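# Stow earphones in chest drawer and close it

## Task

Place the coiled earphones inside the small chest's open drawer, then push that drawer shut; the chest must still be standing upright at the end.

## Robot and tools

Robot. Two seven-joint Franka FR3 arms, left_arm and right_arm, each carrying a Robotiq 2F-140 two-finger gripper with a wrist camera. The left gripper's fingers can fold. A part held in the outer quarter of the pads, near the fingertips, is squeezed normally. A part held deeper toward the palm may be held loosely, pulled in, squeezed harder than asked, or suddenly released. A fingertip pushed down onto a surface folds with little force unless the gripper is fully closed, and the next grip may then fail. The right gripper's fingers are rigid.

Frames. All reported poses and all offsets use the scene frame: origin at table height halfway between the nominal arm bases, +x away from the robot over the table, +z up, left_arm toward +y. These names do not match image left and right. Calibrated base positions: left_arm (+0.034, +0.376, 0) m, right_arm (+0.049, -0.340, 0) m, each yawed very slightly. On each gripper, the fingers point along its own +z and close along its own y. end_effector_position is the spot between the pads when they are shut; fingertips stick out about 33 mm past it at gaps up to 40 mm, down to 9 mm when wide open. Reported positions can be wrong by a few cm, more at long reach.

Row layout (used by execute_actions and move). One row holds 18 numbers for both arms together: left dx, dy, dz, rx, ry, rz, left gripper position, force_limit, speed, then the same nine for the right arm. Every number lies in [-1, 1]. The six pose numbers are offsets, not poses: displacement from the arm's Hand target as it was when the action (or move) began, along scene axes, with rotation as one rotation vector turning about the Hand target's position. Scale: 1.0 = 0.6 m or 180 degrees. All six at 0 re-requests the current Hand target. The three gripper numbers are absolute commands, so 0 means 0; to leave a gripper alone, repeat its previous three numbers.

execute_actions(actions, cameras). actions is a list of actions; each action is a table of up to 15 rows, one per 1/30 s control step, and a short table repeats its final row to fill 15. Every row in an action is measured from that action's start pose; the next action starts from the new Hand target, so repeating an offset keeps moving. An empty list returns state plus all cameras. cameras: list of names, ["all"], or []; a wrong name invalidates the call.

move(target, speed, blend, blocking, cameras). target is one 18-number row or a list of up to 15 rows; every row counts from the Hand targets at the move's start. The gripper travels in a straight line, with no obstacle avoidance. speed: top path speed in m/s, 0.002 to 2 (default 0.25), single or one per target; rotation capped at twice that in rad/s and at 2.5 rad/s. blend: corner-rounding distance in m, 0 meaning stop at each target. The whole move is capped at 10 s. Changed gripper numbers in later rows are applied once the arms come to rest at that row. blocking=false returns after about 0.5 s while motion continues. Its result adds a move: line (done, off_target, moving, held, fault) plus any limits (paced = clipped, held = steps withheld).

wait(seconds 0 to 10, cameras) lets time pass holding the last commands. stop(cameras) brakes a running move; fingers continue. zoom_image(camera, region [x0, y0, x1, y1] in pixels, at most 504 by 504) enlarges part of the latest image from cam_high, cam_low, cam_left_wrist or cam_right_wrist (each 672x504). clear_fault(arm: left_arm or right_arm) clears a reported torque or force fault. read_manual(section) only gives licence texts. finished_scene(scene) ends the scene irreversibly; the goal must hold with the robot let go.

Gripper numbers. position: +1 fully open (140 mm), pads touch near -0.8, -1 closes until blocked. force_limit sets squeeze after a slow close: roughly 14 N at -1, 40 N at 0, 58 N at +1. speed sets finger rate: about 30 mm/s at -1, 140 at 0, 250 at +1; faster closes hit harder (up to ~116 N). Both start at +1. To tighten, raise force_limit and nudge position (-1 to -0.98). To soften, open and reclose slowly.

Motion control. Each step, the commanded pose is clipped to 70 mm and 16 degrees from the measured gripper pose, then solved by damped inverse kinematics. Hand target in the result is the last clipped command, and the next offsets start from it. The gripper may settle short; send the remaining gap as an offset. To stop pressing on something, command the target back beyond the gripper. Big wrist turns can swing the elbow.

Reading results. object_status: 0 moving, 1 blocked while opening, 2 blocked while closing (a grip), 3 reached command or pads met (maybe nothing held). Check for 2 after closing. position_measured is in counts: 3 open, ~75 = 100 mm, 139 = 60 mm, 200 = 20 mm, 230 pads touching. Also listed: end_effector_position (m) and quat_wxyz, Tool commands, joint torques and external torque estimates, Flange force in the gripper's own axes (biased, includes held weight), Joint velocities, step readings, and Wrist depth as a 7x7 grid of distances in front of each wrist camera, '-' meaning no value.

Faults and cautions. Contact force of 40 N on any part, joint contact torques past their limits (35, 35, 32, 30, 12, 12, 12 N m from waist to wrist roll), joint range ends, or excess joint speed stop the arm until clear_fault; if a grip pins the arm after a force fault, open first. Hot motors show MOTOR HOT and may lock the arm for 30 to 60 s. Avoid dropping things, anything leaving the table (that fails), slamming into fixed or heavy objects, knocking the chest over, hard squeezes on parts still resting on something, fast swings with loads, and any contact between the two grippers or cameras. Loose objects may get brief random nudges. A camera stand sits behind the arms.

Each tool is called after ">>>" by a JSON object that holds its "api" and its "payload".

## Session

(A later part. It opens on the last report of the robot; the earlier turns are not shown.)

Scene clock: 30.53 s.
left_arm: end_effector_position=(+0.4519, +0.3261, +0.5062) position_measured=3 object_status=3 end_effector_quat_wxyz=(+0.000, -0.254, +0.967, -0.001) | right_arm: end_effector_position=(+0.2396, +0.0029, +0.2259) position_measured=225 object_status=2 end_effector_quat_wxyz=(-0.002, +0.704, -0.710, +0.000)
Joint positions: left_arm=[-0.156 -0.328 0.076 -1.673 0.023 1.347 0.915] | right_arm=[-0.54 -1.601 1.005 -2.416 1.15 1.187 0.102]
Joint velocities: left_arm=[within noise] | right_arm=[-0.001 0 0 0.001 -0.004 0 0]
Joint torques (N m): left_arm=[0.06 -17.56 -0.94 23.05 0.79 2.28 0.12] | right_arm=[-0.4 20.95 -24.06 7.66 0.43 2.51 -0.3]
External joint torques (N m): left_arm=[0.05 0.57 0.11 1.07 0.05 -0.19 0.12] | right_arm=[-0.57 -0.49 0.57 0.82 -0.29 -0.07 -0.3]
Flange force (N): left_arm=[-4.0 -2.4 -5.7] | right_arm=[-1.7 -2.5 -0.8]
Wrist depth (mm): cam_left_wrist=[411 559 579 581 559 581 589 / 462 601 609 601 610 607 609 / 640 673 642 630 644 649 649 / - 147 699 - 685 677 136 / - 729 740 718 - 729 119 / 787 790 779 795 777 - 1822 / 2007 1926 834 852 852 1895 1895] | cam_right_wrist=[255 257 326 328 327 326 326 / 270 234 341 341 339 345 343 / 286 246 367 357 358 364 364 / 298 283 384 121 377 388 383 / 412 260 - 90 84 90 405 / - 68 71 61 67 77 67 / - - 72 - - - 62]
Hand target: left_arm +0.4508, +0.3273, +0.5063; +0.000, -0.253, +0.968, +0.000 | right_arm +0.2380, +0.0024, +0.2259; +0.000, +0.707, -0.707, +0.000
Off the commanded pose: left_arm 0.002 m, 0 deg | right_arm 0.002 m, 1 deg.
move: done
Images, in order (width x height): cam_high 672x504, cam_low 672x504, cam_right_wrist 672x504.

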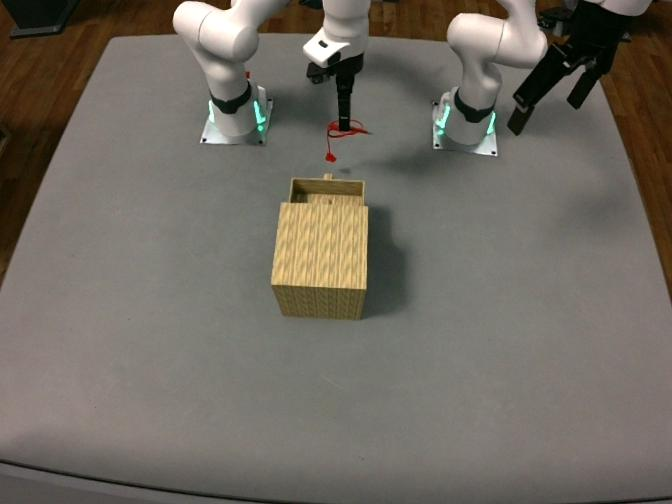

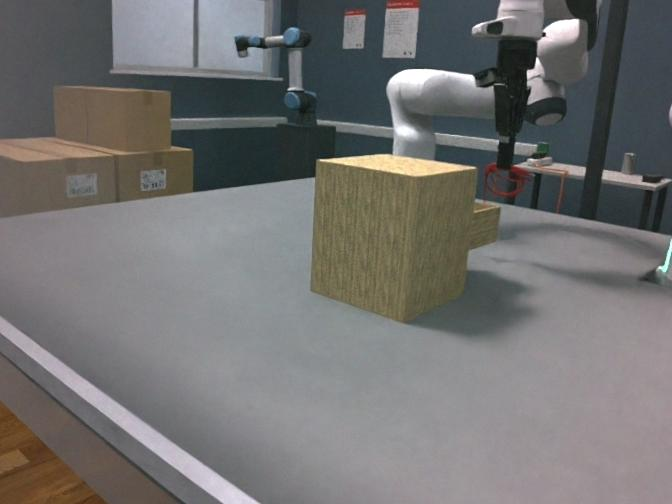

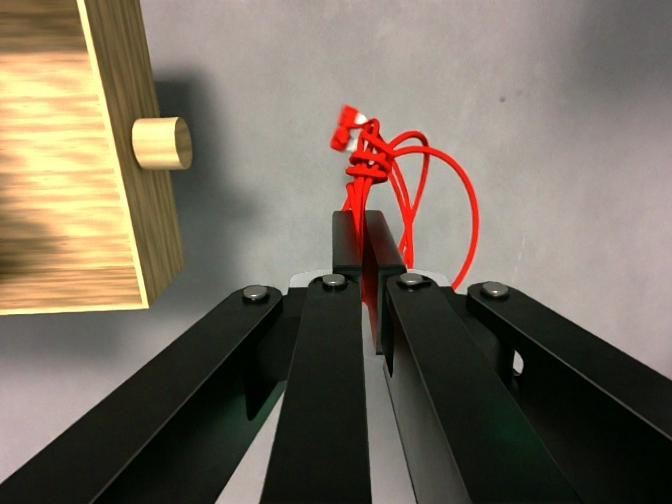

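>>> {"api": "move", "payload": {"target": [[0,0,0,0,0,0,1,1,1,0,0,0.16,0,0,0,-1,-0.3,-1],[0,0,0,0,0,0,1,1,1,0.267,-0.104,0.16,0,0,0,-1,-0.3,-1]], "speed": 0.15, "blend": [0.03,0], "cameras": ["cam_high","cam_right_wrist","cam_low"]}}

>>> {"api": "zoom_image", "payload": {"camera": "cam_high", "region": [240, 80, 440, 280]}}

>>> {"api": "zoom_image", "payload": {"camera": "cam_low", "region": [400, 60, 580, 240]}}

Scene clock: 34.27 s.
left_arm: end_effector_position=(+0.4519, +0.3261, +0.5062) position_measured=3 object_status=3 end_effector_quat_wxyz=(+0.000, -0.254, +0.967, -0.001) | right_arm: end_effector_position=(+0.3968, -0.0592, +0.3216) position_measured=225 object_status=2 end_effector_quat_wxyz=(+0.000, +0.704, -0.710, -0.002)
Joint positions: left_arm=[-0.156 -0.328 0.076 -1.673 0.023 1.347 0.915] | right_arm=[-0.949 -1.196 0.983 -2.092 0.936 1.299 -0.11]
Joint velocities: left_arm=[within noise] | right_arm=[0 -0.001 -0.001 0.002 0.001 0 -0.004]
Joint torques (N m): left_arm=[0.08 -17.65 -0.98 23.05 0.79 2.28 0.14] | right_arm=[-0.79 19.51 -24.16 13.2 0.5 2.83 -0.3]
External joint torques (N m): left_arm=[0.03 0.43 0.02 1.08 0.05 -0.19 0.14] | right_arm=[-0.85 -0.63 0.92 1.04 -0.25 0.26 -0.3]
Flange force (N): left_arm=[-3.6 -2.3 -5.6] | right_arm=[-2.0 -5.1 -0.9]
Wrist depth (mm): cam_left_wrist=[408 568 565 576 592 576 583 / 461 598 609 576 610 612 609 / 645 645 647 654 653 644 637 / - 147 691 614 689 691 125 / - 147 731 738 722 738 113 / 792 774 795 - 782 803 1755 / 1990 1865 822 - 884 1850 1895] | cam_right_wrist=[412 413 410 418 407 412 417 / 228 226 360 367 435 434 439 / 237 237 369 376 454 461 465 / 252 252 269 121 474 487 488 / 268 264 85 90 84 89 515 / - 68 71 61 67 77 66 / - - 72 - - - 62]
Hand target: left_arm +0.4508, +0.3273, +0.5063; +0.000, -0.253, +0.968, +0.000 | right_arm +0.3982, -0.0600, +0.3219; +0.000, +0.707, -0.707, +0.000
Off the commanded pose: left_arm 0.002 m, 0 deg | right_arm 0.002 m, 1 deg.
move: done
Images, in order (width x height): cam_high 672x504, cam_low 672x504, cam_right_wrist 672x504.

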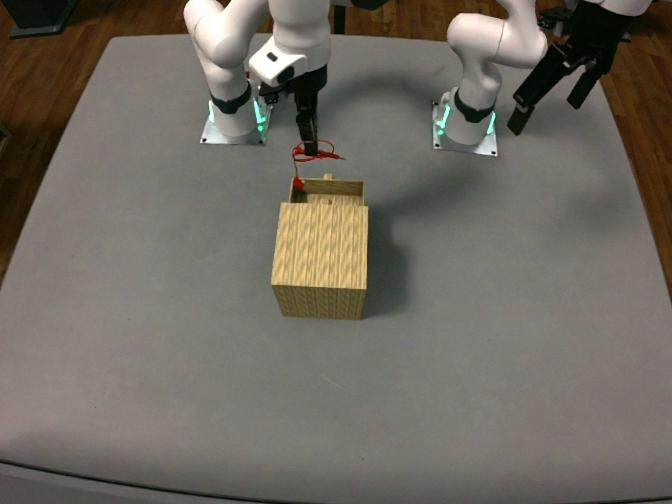

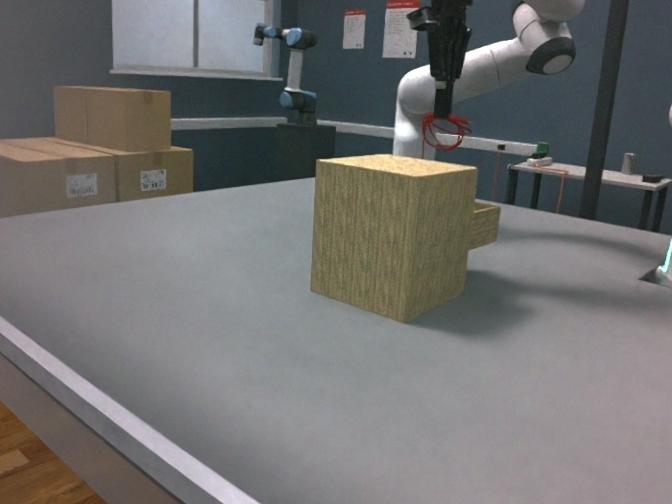

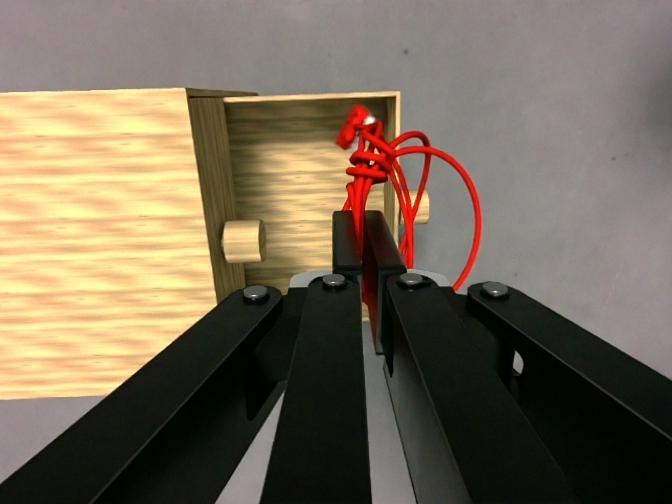

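Scaled by 2.520 from the camera's 672x504 image, which has a finer 960x720 frame.

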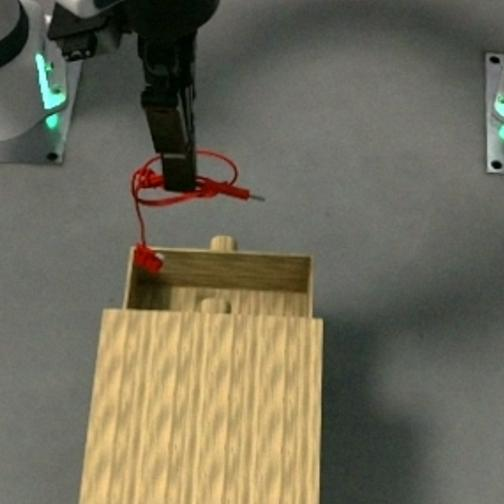

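Scaled by 2.800 from the camera's 672x504 image, which has a finer 960x720 frame.

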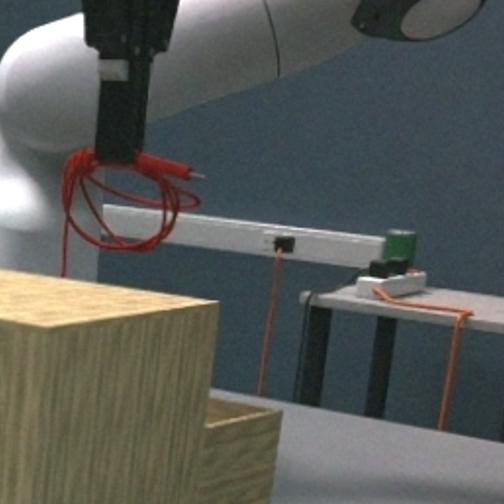

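>>> {"api": "move", "payload": {"target": [0,0,0,0,0,0,1,1,1,0.0,0,0,0,0,-0.25,-1,-0.3,-1], "cameras": ["cam_high","cam_right_wrist","cam_low"]}}

>>> {"api": "zoom_image", "payload": {"camera": "cam_high", "region": [240, 80, 440, 280]}}

Scene clock: 37.67 s.
left_arm: end_effector_position=(+0.4519, +0.3261, +0.5062) position_measured=3 object_status=3 end_effector_quat_wxyz=(+0.000, -0.254, +0.967, -0.001) | right_arm: end_effector_position=(+0.3989, -0.0610, +0.3219) position_measured=225 object_status=2 end_effector_quat_wxyz=(+0.001, -0.386, +0.922, -0.001)
Joint positions: left_arm=[-0.156 -0.328 0.076 -1.673 0.023 1.347 0.915] | right_arm=[-1.117 -1.415 0.92 -2.066 1.078 1.103 0.545]
Joint velocities: left_arm=[within noise] | right_arm=[0 -0.001 0 0 0 0.001 0.006]
Joint torques (N m): left_arm=[0.09 -17.62 -0.92 23.01 0.77 2.29 0.15] | right_arm=[-0.9 24.61 -25.4 8.15 1.03 2.32 0.26]
External joint torques (N m): left_arm=[0.19 0.48 0.28 1.01 0.05 -0.19 0.15] | right_arm=[-0.97 -1 0.26 0.83 0.36 -0.21 0.26]
Flange force (N): left_arm=[-3.9 -1.9 -5.3] | right_arm=[-4.0 -0.3 -0.7]
Wrist depth (mm): cam_left_wrist=[408 569 585 586 578 583 579 / 463 610 603 606 612 622 610 / 647 642 640 635 645 638 - / - 147 681 687 687 685 122 / - 733 736 738 729 750 113 / - 779 784 784 787 795 1794 / 1926 1926 817 874 843 1880 1836] | cam_right_wrist=[412 414 414 415 415 417 415 / 435 435 436 427 439 438 439 / 457 463 390 377 388 466 460 / 493 472 291 121 390 492 488 / 514 266 91 90 84 90 511 / - 68 71 61 67 77 66 / - - 72 - - - 62]
Hand target: left_arm +0.4508, +0.3273, +0.5063; +0.000, -0.253, +0.968, +0.000 | right_arm +0.3982, -0.0600, +0.3219; +0.000, -0.382, +0.924, +0.000
Off the commanded pose: left_arm 0.002 m, 0 deg | right_arm 0.001 m, 0 deg.
move: done
Images, in order (width x height): cam_high 672x504, cam_low 672x504, cam_right_wrist 672x504.

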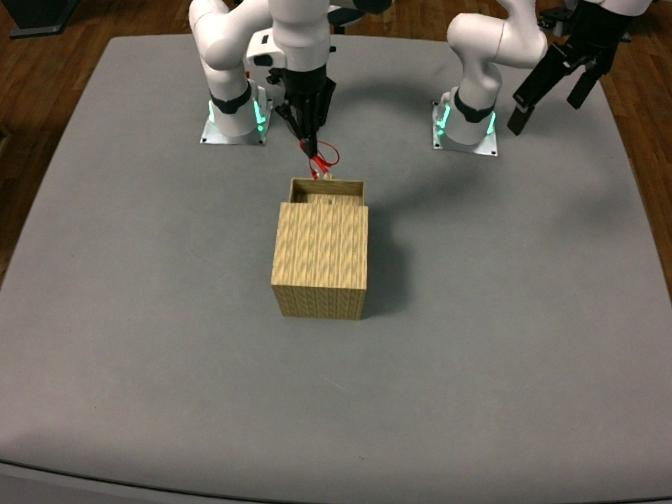

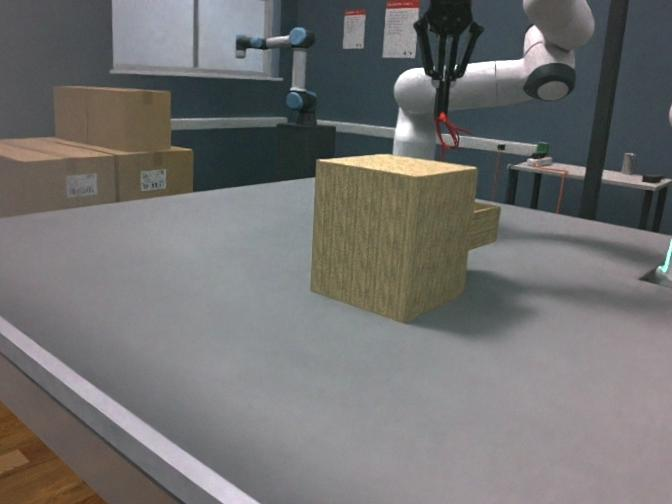

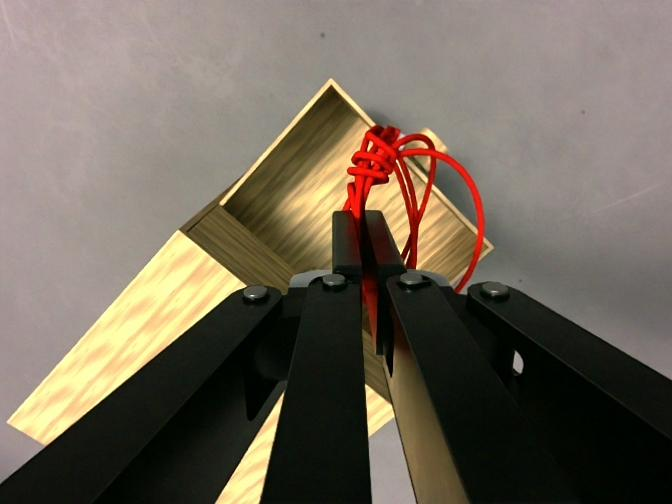

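Scaled by 2.520 from the camera's 672x504 image, which has a finer 960x720 frame.

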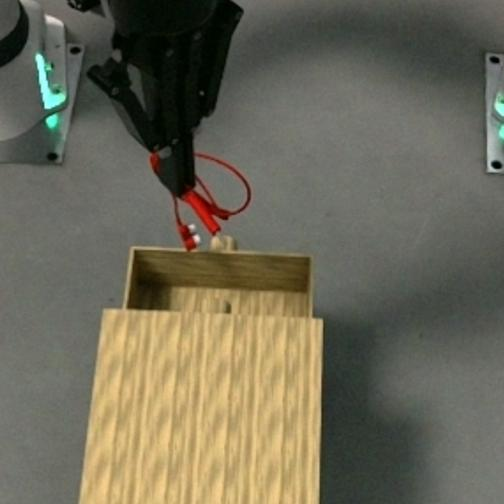

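>>> {"api": "move", "payload": {"target": [[0,0,0,0,0,0,1,1,1,0.023,0.033,0,0,0,0,-1,-0.3,-1],[0,0,0,0,0,0,1,1,1,0.023,0.033,-0.255,0,0,0,-1,-0.3,-1]], "speed": 0.1, "cameras": ["cam_high","cam_right_wrist","cam_low"]}}

>>> {"api": "zoom_image", "payload": {"camera": "cam_high", "region": [240, 80, 440, 280]}}

>>> {"api": "zoom_image", "payload": {"camera": "cam_low", "region": [400, 100, 580, 280]}}

Scene clock: 41.43 s.
left_arm: end_effector_position=(+0.4519, +0.3261, +0.5062) position_measured=3 object_status=3 end_effector_quat_wxyz=(+0.000, -0.254, +0.967, -0.001) | right_arm: end_effector_position=(+0.4107, -0.0407, +0.1691) position_measured=225 object_status=2 end_effector_quat_wxyz=(-0.002, -0.379, +0.925, +0.001)
Joint positions: left_arm=[-0.156 -0.328 0.076 -1.673 0.023 1.347 0.915] | right_arm=[-1.042 -1.629 1.182 -2.269 1.357 1.232 0.581]
Joint velocities: left_arm=[within noise] | right_arm=[0.001 -0.002 -0.001 0 0.004 0.001 0]
Joint torques (N m): left_arm=[0.06 -17.63 -0.92 23 0.77 2.3 0.18] | right_arm=[-0.51 23.25 -27.55 2.69 1.31 2.64 -0.24]
External joint torques (N m): left_arm=[0.02 0.47 0.09 1.04 0.03 -0.17 0.18] | right_arm=[-0.43 -1.73 0.73 0.16 0.63 0.13 -0.24]
Flange force (N): left_arm=[-3.8 -2.2 -5.4] | right_arm=[-0.9 -0.5 4.0]
Wrist depth (mm): cam_left_wrist=[405 569 575 575 576 578 567 / 458 617 609 623 612 615 610 / 640 649 644 638 632 647 647 / - 147 685 679 731 673 125 / - 722 733 729 757 724 113 / - 764 784 795 731 798 1822 / 1942 1990 - 843 - 1895 1865] | cam_right_wrist=[275 275 269 210 276 276 278 / 291 286 212 216 285 290 293 / 307 224 228 226 230 305 308 / 170 236 242 134 238 236 328 / 139 153 90 90 84 90 343 / - 68 74 61 67 77 66 / - - - - - - 62]
Hand target: left_arm +0.4508, +0.3273, +0.5063; +0.000, -0.253, +0.968, +0.000 | right_arm +0.4120, -0.0402, +0.1689; +0.000, -0.382, +0.924, +0.000
Off the commanded pose: left_arm 0.002 m, 0 deg | right_arm 0.001 m, 1 deg.
move: done
Images, in order (width x height): cam_high 672x504, cam_low 672x504, cam_right_wrist 672x504.

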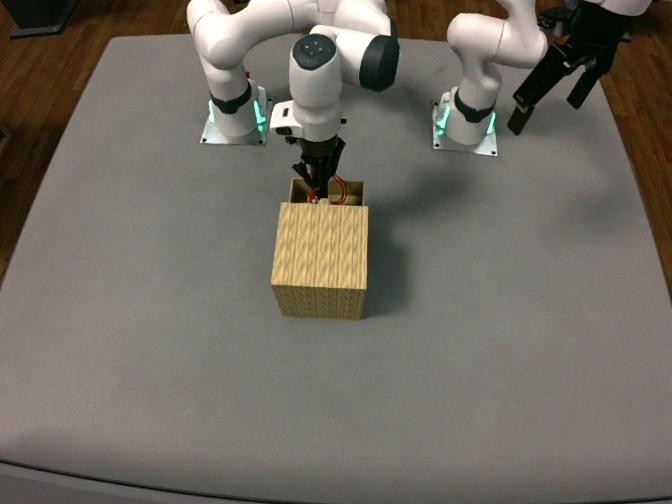

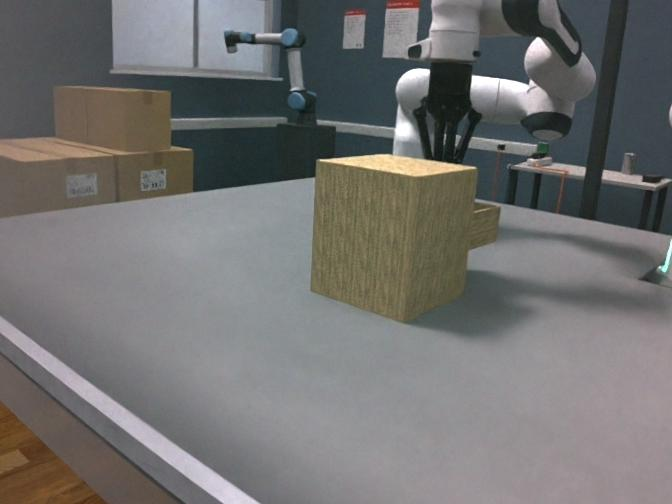

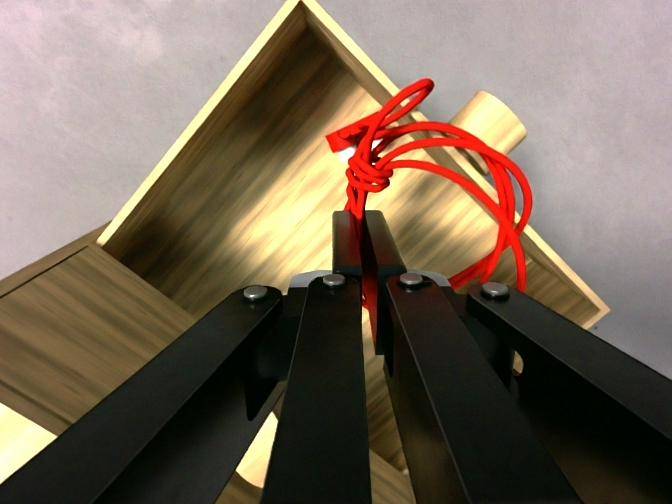

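Scaled by 2.520 from the camera's 672x504 image, which has a finer 960x720 frame.

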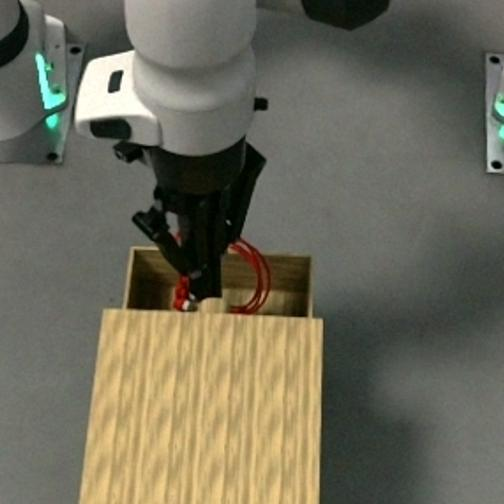

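Scaled by 2.800 from the camera's 672x504 image, which has a finer 960x720 frame.

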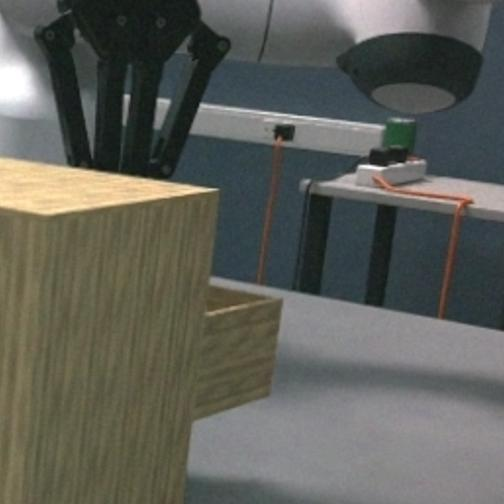

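>>> {"api": "move", "payload": {"target": [0,0,0,0,0,0,1,1,1,0.003,0.0,-0.055,0,0,0,-1,-0.3,-1], "speed": 0.08, "cameras": ["cam_high","cam_right_wrist","cam_low"]}}

>>> {"api": "zoom_image", "payload": {"camera": "cam_high", "region": [240, 80, 440, 280]}}

Scene clock: 42.60 s.
left_arm: end_effector_position=(+0.4519, +0.3261, +0.5062) position_measured=3 object_status=3 end_effector_quat_wxyz=(+0.000, -0.254, +0.967, -0.001) | right_arm: end_effector_position=(+0.4126, -0.0407, +0.1361) position_measured=225 object_status=2 end_effector_quat_wxyz=(-0.002, -0.380, +0.925, +0.001)
Joint positions: left_arm=[-0.156 -0.328 0.076 -1.673 0.023 1.347 0.915] | right_arm=[-1.023 -1.668 1.248 -2.303 1.423 1.262 0.581]
Joint torques (N m): left_arm=[0.1 -17.63 -0.93 23.03 0.79 2.28 0.14] | right_arm=[-0.41 23.07 -27.75 1.31 1.21 2.76 -0.12]
External joint torques (N m): left_arm=[0.08 0.65 0.11 0.92 0.05 -0.21 0.14] | right_arm=[-0.42 -1.36 0.82 -0.04 0.51 0.25 -0.12]
Flange force (N): left_arm=[-3.9 -2.3 -5.2] | right_arm=[-0.5 -0.7 3.9]
Wrist depth (mm): cam_left_wrist=[407 565 579 569 578 572 571 / 461 603 615 635 609 598 617 / 644 635 651 647 651 642 622 / - 147 675 675 677 679 125 / - 718 792 729 724 754 119 / - 795 822 774 800 800 1755 / 1926 1926 846 858 915 1926 1942] | cam_right_wrist=[246 244 132 165 247 246 247 / 258 254 182 184 163 144 260 / 269 166 195 193 197 150 275 / 160 204 205 134 204 196 291 / 136 212 90 91 84 90 177 / - 68 71 61 67 77 66 / - - 72 - - - 62]
Hand target: left_arm +0.4508, +0.3273, +0.5063; +0.000, -0.253, +0.968, +0.000 | right_arm +0.4138, -0.0402, +0.1359; +0.000, -0.382, +0.924, +0.000
Off the commanded pose: left_arm 0.002 m, 0 deg | right_arm 0.001 m, 0 deg.
move: done
Images, in order (width x height): cam_high 672x504, cam_low 672x504, cam_right_wrist 672x504.

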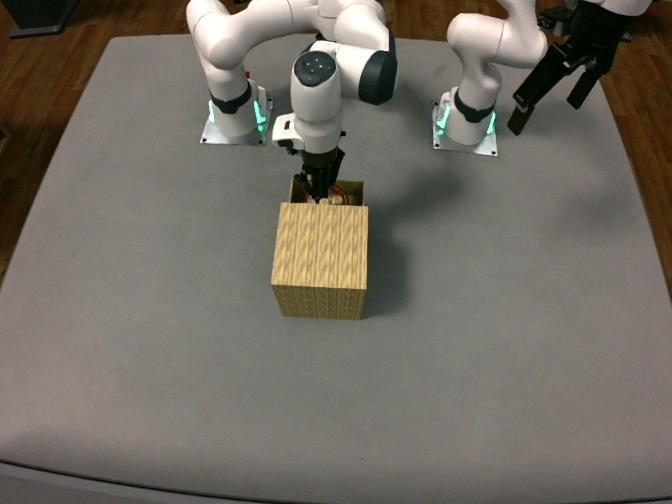

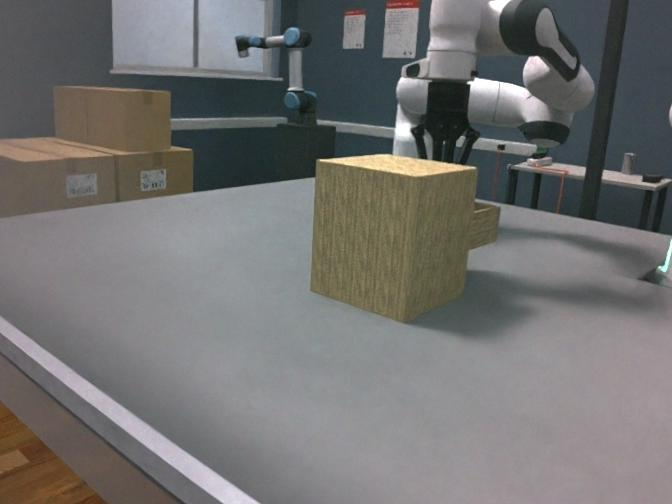

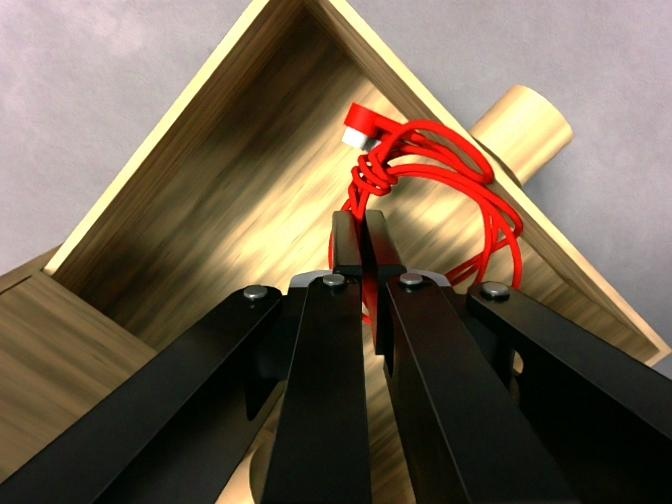

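Scaled by 2.520 from the camera's 672x504 image, which has a finer 960x720 frame.

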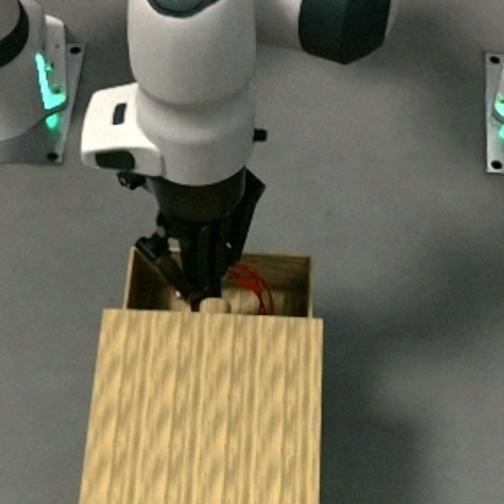

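>>> {"api": "move", "payload": {"target": [[0,0,0,0,0,0,1,1,1,0,0.0,-0.022,0,0,0,-1,-0.3,-1],[0,0,0,0,0,0,1,1,1,0,0,-0.022,0,0,0,-0.5,0,-1]], "speed": 0.08, "cameras": ["cam_high","cam_right_wrist"]}}

Scene clock: 44.73 s.
left_arm: end_effector_position=(+0.4519, +0.3261, +0.5062) position_measured=3 object_status=3 end_effector_quat_wxyz=(+0.000, -0.254, +0.967, -0.001) | right_arm: end_effector_position=(+0.4129, -0.0406, +0.1229) position_measured=192 object_status=0 end_effector_quat_wxyz=(-0.002, -0.381, +0.925, +0.000)
Joint positions: left_arm=[-0.156 -0.328 0.076 -1.673 0.023 1.347 0.915] | right_arm=[-1.015 -1.685 1.275 -2.316 1.452 1.272 0.581]
Joint torques (N m): left_arm=[-0.01 -17.63 -0.9 23.03 0.76 2.27 0.16] | right_arm=[-0.62 22.82 -27.9 0.76 1.15 2.58 -0.04]
External joint torques (N m): left_arm=[-0.04 0.39 0.12 1.11 0.02 -0.2 0.16] | right_arm=[-0.69 -1.36 0.73 0 0.44 0.07 -0.04]
Flange force (N): left_arm=[-3.7 -2.2 -5.6] | right_arm=[-1.1 -1.1 3.2]
Wrist depth (mm): cam_left_wrist=[408 564 582 575 579 572 576 / 460 610 594 607 637 622 604 / 591 635 649 642 630 644 651 / - 136 665 685 - 695 125 / - 136 777 722 752 740 114 / - 790 754 790 - 784 1742 / 1910 1910 887 855 - 1865 1942] | cam_right_wrist=[233 231 128 160 232 234 235 / 246 124 172 171 164 132 247 / 256 150 181 180 155 132 262 / 160 190 190 191 166 182 273 / 197 86 91 192 90 95 135 / - 71 64 215 - 70 70 / - 69 - 229 - - -]
Hand target: left_arm +0.4508, +0.3273, +0.5063; +0.000, -0.253, +0.968, +0.000 | right_arm +0.4138, -0.0402, +0.1227; +0.000, -0.382, +0.924, +0.000
Off the commanded pose: left_arm 0.002 m, 0 deg | right_arm 0.001 m, 0 deg.
move: done
Images, in order (width x height): cam_high 672x504, cam_right_wrist 672x504.

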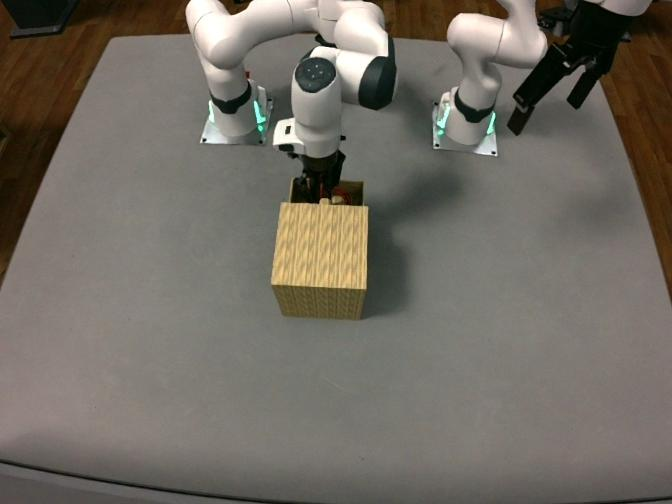

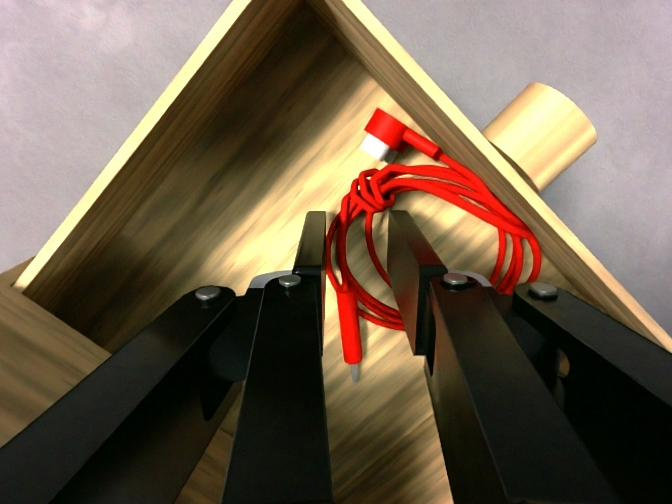

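>>> {"api": "move", "payload": {"target": [[0,0,0,0,0,0,1,1,1,0,0.0,0.34,0,0,0,-0.5,0,-1],[0,0,0,0,0,0,1,1,1,-0.28,0.015,0.34,0,0,-0.25,-0.5,0,-1]], "speed": [0.1,0.25], "blend": [0.02,0], "cameras": ["cam_high","cam_right_wrist"]}}

>>> {"api": "zoom_image", "payload": {"camera": "cam_high", "region": [240, 80, 440, 280]}}

Scene clock: 50.23 s.
left_arm: end_effector_position=(+0.4519, +0.3261, +0.5062) position_measured=3 object_status=3 end_effector_quat_wxyz=(+0.000, -0.254, +0.967, -0.001) | right_arm: end_effector_position=(+0.2466, -0.0318, +0.3272) position_measured=192 object_status=3 end_effector_quat_wxyz=(+0.002, -0.004, +1.000, -0.001)
Joint positions: left_arm=[-0.156 -0.328 0.076 -1.673 0.023 1.347 0.915] | right_arm=[-1.008 -1.779 0.644 -2.21 1.095 0.725 1.353]
Joint velocities: left_arm=[within noise] | right_arm=[-0.002 0 0.001 0 0 0 0.004]
Joint torques (N m): left_arm=[0.04 -17.58 -0.93 23 0.78 2.29 0.14] | right_arm=[-1.06 28.38 -19.23 2.7 0.93 2.24 0.17]
External joint torques (N m): left_arm=[-0.04 0.66 0.03 0.94 0.03 -0.19 0.15] | right_arm=[-1.09 -1.5 0.01 0.12 0.41 -0.24 0.17]
Flange force (N): left_arm=[-3.9 -2.5 -5.3] | right_arm=[-0.4 1.9 3.1]
Wrist depth (mm): cam_left_wrist=[409 564 576 591 585 585 579 / 464 585 618 615 612 612 591 / 579 - 649 618 645 647 649 / - 136 695 689 685 683 123 / - 120 733 703 750 759 113 / 784 779 800 792 837 792 1742 / 1974 1974 849 846 - 1822 1880] | cam_right_wrist=[423 417 421 420 420 425 426 / 441 440 439 439 446 449 446 / 467 466 466 468 469 467 473 / 489 487 491 368 166 494 501 / 517 85 91 364 90 95 523 / - 71 - 460 - 70 70 / - 69 - 345 - - -]
Hand target: left_arm +0.4508, +0.3273, +0.5063; +0.000, -0.253, +0.968, +0.000 | right_arm +0.2458, -0.0312, +0.3267; +0.000, +0.000, +1.000, +0.000
Off the commanded pose: left_arm 0.002 m, 0 deg | right_arm 0.001 m, 1 deg.
move: done
Images, in order (width x height): cam_high 672x504, cam_right_wrist 672x504.

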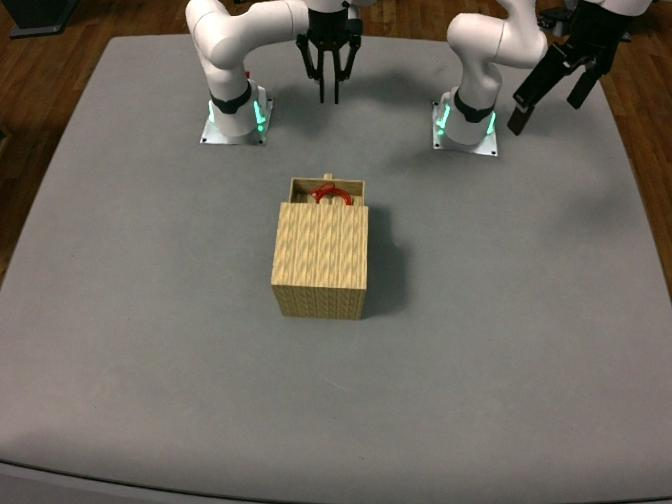

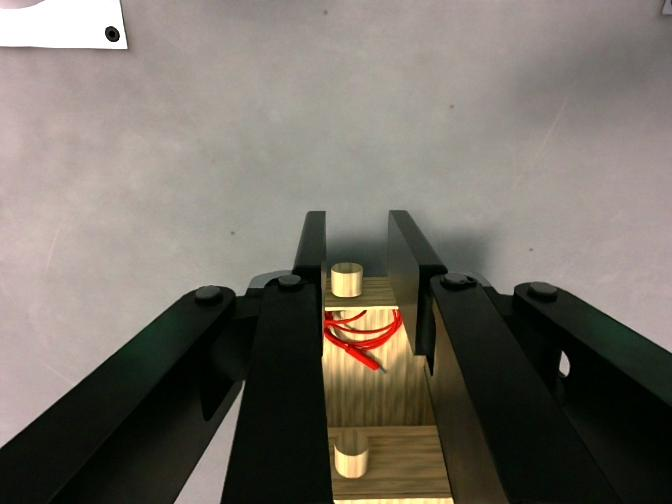

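Scaled by 2.520 from the camera's 672x504 image, which has a finer 960x720 frame.

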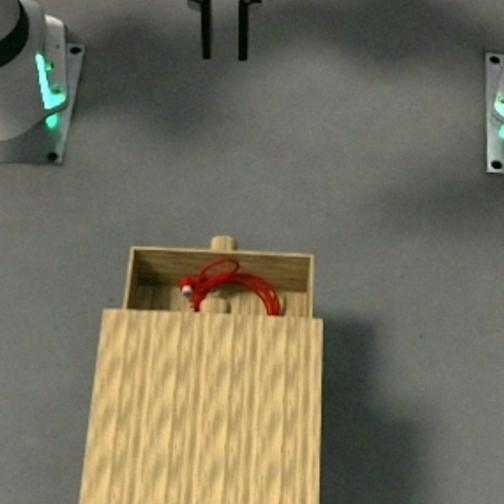

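>>> {"api": "move", "payload": {"target": [[0,0,0,0,0,0,1,1,1,0.05,0,-0.1,0,0,0,-0.85,-1,0],[0,0,0,0,0,0,1,1,1,0.05,0,-0.355,0,0,0,-0.85,-1,0]], "speed": 0.2, "blend": [0.02,0], "cameras": ["cam_high","cam_right_wrist","cam_low"]}}

>>> {"api": "zoom_image", "payload": {"camera": "cam_low", "region": [400, 100, 580, 280]}}

Scene clock: 52.67 s.
left_arm: end_effector_position=(+0.4519, +0.3261, +0.5062) position_measured=3 object_status=3 end_effector_quat_wxyz=(+0.000, -0.254, +0.967, -0.001) | right_arm: end_effector_position=(+0.2746, -0.0317, +0.1138) position_measured=232 object_status=3 end_effector_quat_wxyz=(-0.002, -0.003, +1.000, -0.001)
Joint positions: left_arm=[-0.156 -0.328 0.076 -1.673 0.023 1.347 0.915] | right_arm=[-0.566 -1.795 1.256 -2.592 1.418 1.211 1.538]
Joint velocities: left_arm=[within noise] | right_arm=[-0.001 0 0 0 0 0.001 0.006]
Joint torques (N m): left_arm=[0.06 -17.59 -0.9 23 0.77 2.28 0.14] | right_arm=[-0.34 18.2 -23.35 1 1.19 2.67 0.21]
External joint torques (N m): left_arm=[0.05 0.53 0.16 0.98 0.03 -0.2 0.14] | right_arm=[-0.4 -0.88 0.93 -0.02 0.45 0.23 0.21]
Flange force (N): left_arm=[-3.8 -2.1 -5.3] | right_arm=[-0.7 0.9 4.3]
Wrist depth (mm): cam_left_wrist=[409 568 585 578 600 579 579 / 460 612 606 606 609 622 604 / 651 649 651 640 627 660 663 / - 133 689 693 681 681 125 / - 720 727 729 722 - 113 / - - 772 787 - 772 1808 / 1910 1865 834 - 846 1910 1880] | cam_right_wrist=[224 225 225 224 226 227 226 / 236 235 235 237 238 238 239 / 248 248 249 250 251 252 252 / 261 264 264 134 264 263 265 / 279 276 86 90 89 89 283 / - 68 73 61 67 76 66 / - - 70 - - - 66]
Hand target: left_arm +0.4508, +0.3273, +0.5063; +0.000, -0.253, +0.968, +0.000 | right_arm +0.2758, -0.0312, +0.1137; +0.000, +0.000, +1.000, +0.000
Off the commanded pose: left_arm 0.002 m, 0 deg | right_arm 0.001 m, 1 deg.
joint sent to its limit (right arm) — joint 2 (shoulder), lower limit. The joint targets still meet the commanded pose.
move: done
Images, in order (width x height): cam_high 672x504, cam_low 672x504, cam_right_wrist 672x504.

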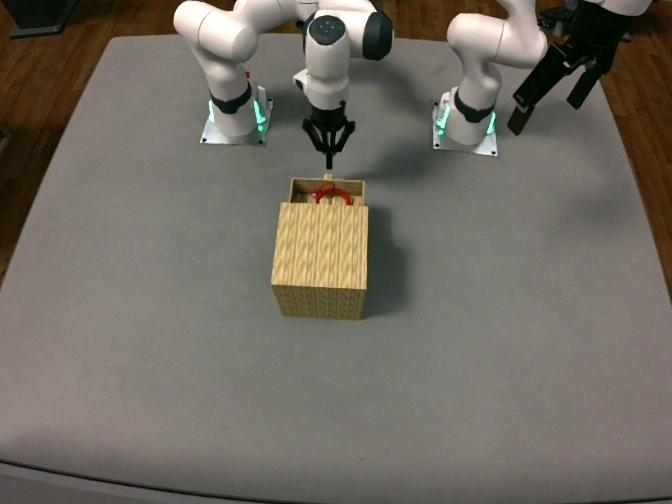

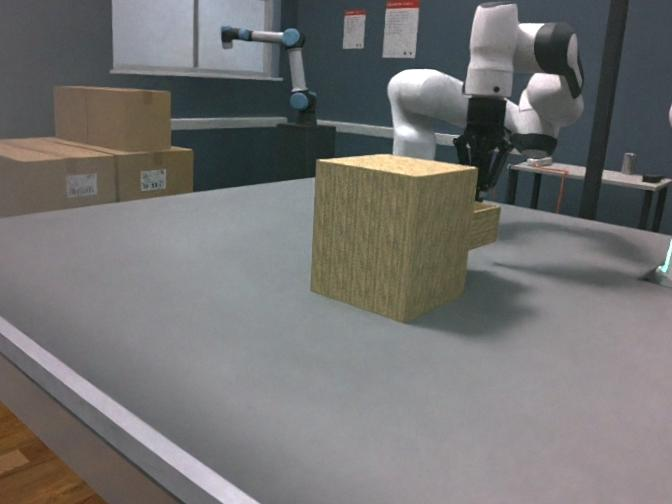

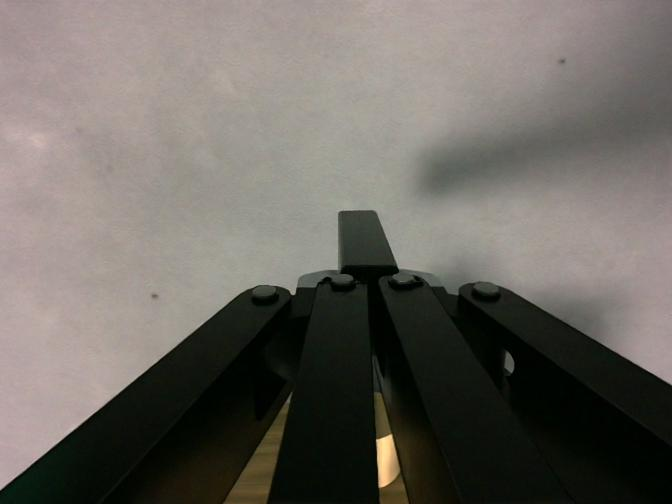

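Scaled by 2.800 from the camera's 672x504 image, which has a finer 960x720 frame.

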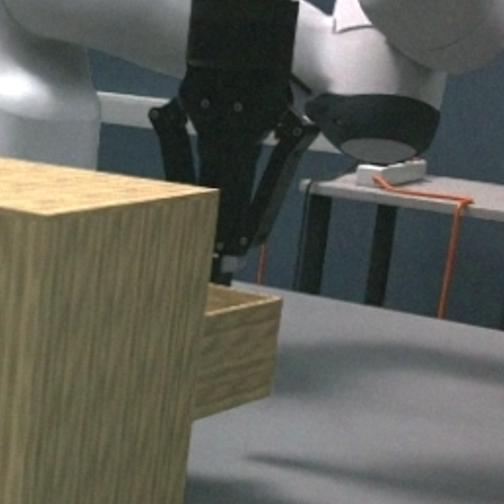

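>>> {"api": "move", "payload": {"target": [[0,0,0,0,0,0,1,1,1,0.06,0,0,0,0,0,-0.85,-1,0],[0,0,0,0,0,0,1,1,1,0.225,0,0,0,0,0,-0.85,-1,0]], "speed": 0.05, "blend": [0.01,0], "cameras": ["cam_high","cam_low"]}}

>>> {"api": "zoom_image", "payload": {"camera": "cam_high", "region": [240, 80, 440, 330]}}

>>> {"api": "zoom_image", "payload": {"camera": "cam_low", "region": [400, 100, 580, 280]}}

Scene clock: 56.27 s.
left_arm: end_effector_position=(+0.4519, +0.3261, +0.5062) position_measured=3 object_status=3 end_effector_quat_wxyz=(+0.000, -0.254, +0.967, -0.001) | right_arm: end_effector_position=(+0.4088, -0.0318, +0.1135) position_measured=232 object_status=3 end_effector_quat_wxyz=(-0.002, +0.005, +1.000, -0.001)
Joint positions: left_arm=[-0.156 -0.328 0.076 -1.673 0.023 1.347 0.915] | right_arm=[-1.004 -1.724 1.285 -2.314 1.488 1.253 1.395]
Joint velocities: left_arm=[within noise] | right_arm=[-0.002 0 0 0 -0.001 0 -0.006]
Joint torques (N m): left_arm=[0.1 -17.56 -0.89 23.03 0.77 2.29 0.14] | right_arm=[-1.17 23.65 -28.06 0.56 1.29 2.65 -0.35]
External joint torques (N m): left_arm=[-0.01 0.58 0.03 1.01 0.02 -0.19 0.14] | right_arm=[-1.31 -0.78 0.43 0.77 0.53 0.21 -0.35]
Flange force (N): left_arm=[-3.8 -2.5 -5.5] | right_arm=[-5.9 1.0 1.1]
Wrist depth (mm): cam_left_wrist=[409 567 578 576 - 576 575 / 464 598 609 609 622 604 609 / 491 642 644 649 642 638 637 / - 147 689 681 689 - 139 / - 738 724 731 731 731 113 / 787 822 752 792 798 757 1755 / 1836 1910 843 858 825 1755 2153] | cam_right_wrist=[225 224 225 226 226 226 227 / 236 238 237 238 237 239 240 / 250 249 251 251 252 253 254 / 264 264 266 134 264 267 269 / 280 277 86 90 90 90 284 / - 68 73 61 67 76 66 / - - 70 - - - 66]
Hand target: left_arm +0.4508, +0.3273, +0.5063; +0.000, -0.253, +0.968, +0.000 | right_arm +0.4108, -0.0312, +0.1137; +0.000, +0.000, +1.000, +0.000
Off the commanded pose: left_arm 0.002 m, 0 deg | right_arm 0.002 m, 1 deg.
move: done
Images, in order (width x height): cam_high 672x504, cam_low 672x504.

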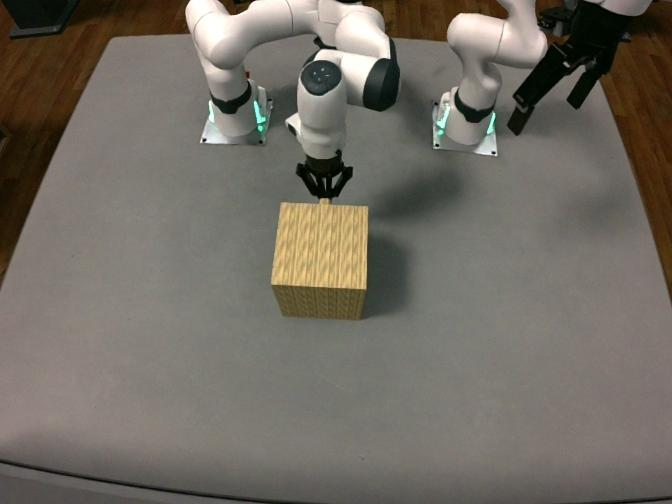

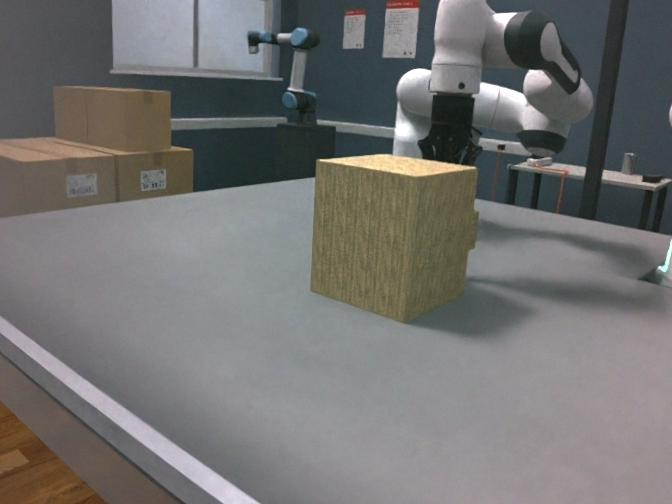

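Scaled by 2.016 from the camera's 672x504 image, which has a finer 960x720 frame.

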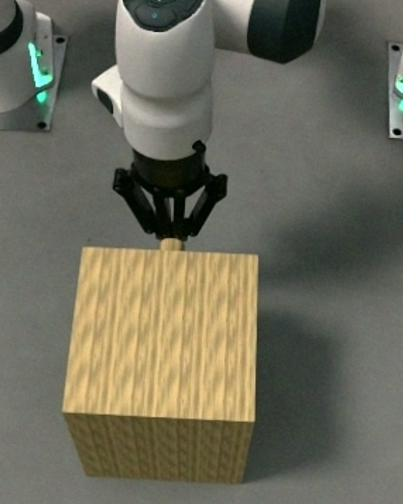

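Scaled by 2.800 from the camera's 672x504 image, which has a finer 960x720 frame.

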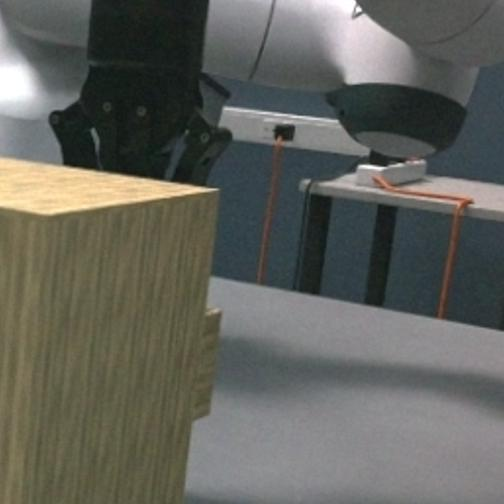

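>>> {"api": "move", "payload": {"target": [0,0,0,0,0,0,1,1,1,0.035,0,0,0,0,0,-0.85,-1,0], "speed": 0.03, "cameras": ["cam_low"]}}

>>> {"api": "zoom_image", "payload": {"camera": "cam_low", "region": [400, 100, 580, 280]}}

Scene clock: 57.67 s.
left_arm: end_effector_position=(+0.4519, +0.3261, +0.5062) position_measured=3 object_status=3 end_effector_quat_wxyz=(+0.000, -0.254, +0.967, -0.001) | right_arm: end_effector_position=(+0.4298, -0.0318, +0.1135) position_measured=232 object_status=3 end_effector_quat_wxyz=(-0.002, +0.005, +1.000, -0.001)
Joint positions: left_arm=[-0.156 -0.328 0.076 -1.673 0.023 1.347 0.915] | right_arm=[-1.069 -1.72 1.287 -2.263 1.503 1.254 1.382]
Joint velocities: left_arm=[within noise] | right_arm=[-0.003 0.002 0.001 0.001 0.003 0 -0.006]
Joint torques (N m): left_arm=[0.08 -17.61 -0.92 23.01 0.77 2.29 0.14] | right_arm=[-0.96 24.79 -28.64 0.57 1.39 2.61 -0.2]
External joint torques (N m): left_arm=[0.02 0.5 0.06 1.05 0.02 -0.18 0.14] | right_arm=[-1.06 -0.81 0.5 1.14 0.64 0.16 -0.2]
Flange force (N): left_arm=[-3.8 -2.3 -5.5] | right_arm=[-6.0 2.1 1.3]
Wrist depth (mm): cam_left_wrist=[408 564 576 597 579 586 595 / 462 604 607 604 606 604 614 / 547 - 647 647 658 647 635 / - 147 654 685 681 663 125 / - 731 - 752 722 743 113 / 782 784 792 782 - 792 1808 / 1895 1880 837 890 855 1926 1895] | cam_right_wrist=[225 225 225 225 226 226 228 / 235 236 235 237 239 239 239 / 249 249 250 251 252 253 252 / 262 264 265 134 263 265 269 / 280 278 86 90 90 89 285 / - 68 73 61 67 76 67 / - - 70 - - - 66]
Hand target: left_arm +0.4508, +0.3273, +0.5063; +0.000, -0.253, +0.968, +0.000 | right_arm +0.4318, -0.0312, +0.1137; +0.000, +0.000, +1.000, +0.000
Off the commanded pose: left_arm 0.002 m, 0 deg | right_arm 0.002 m, 1 deg.
move: done
Images, in order (width x height): cam_low 672x504.

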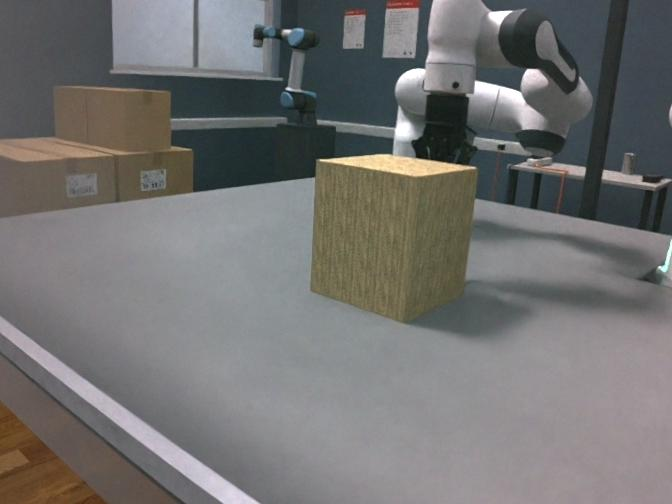

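Scaled by 2.800 from the camera's 672x504 image, which has a finer 960x720 frame.

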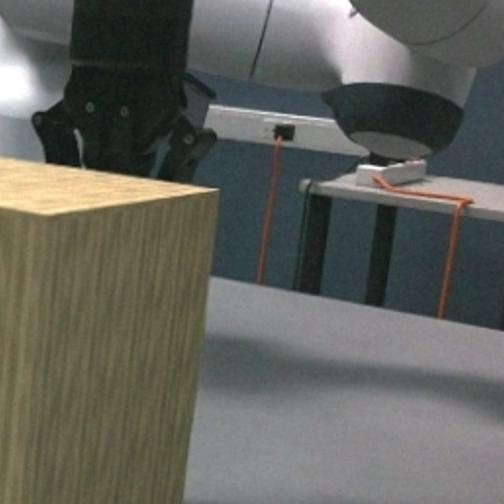

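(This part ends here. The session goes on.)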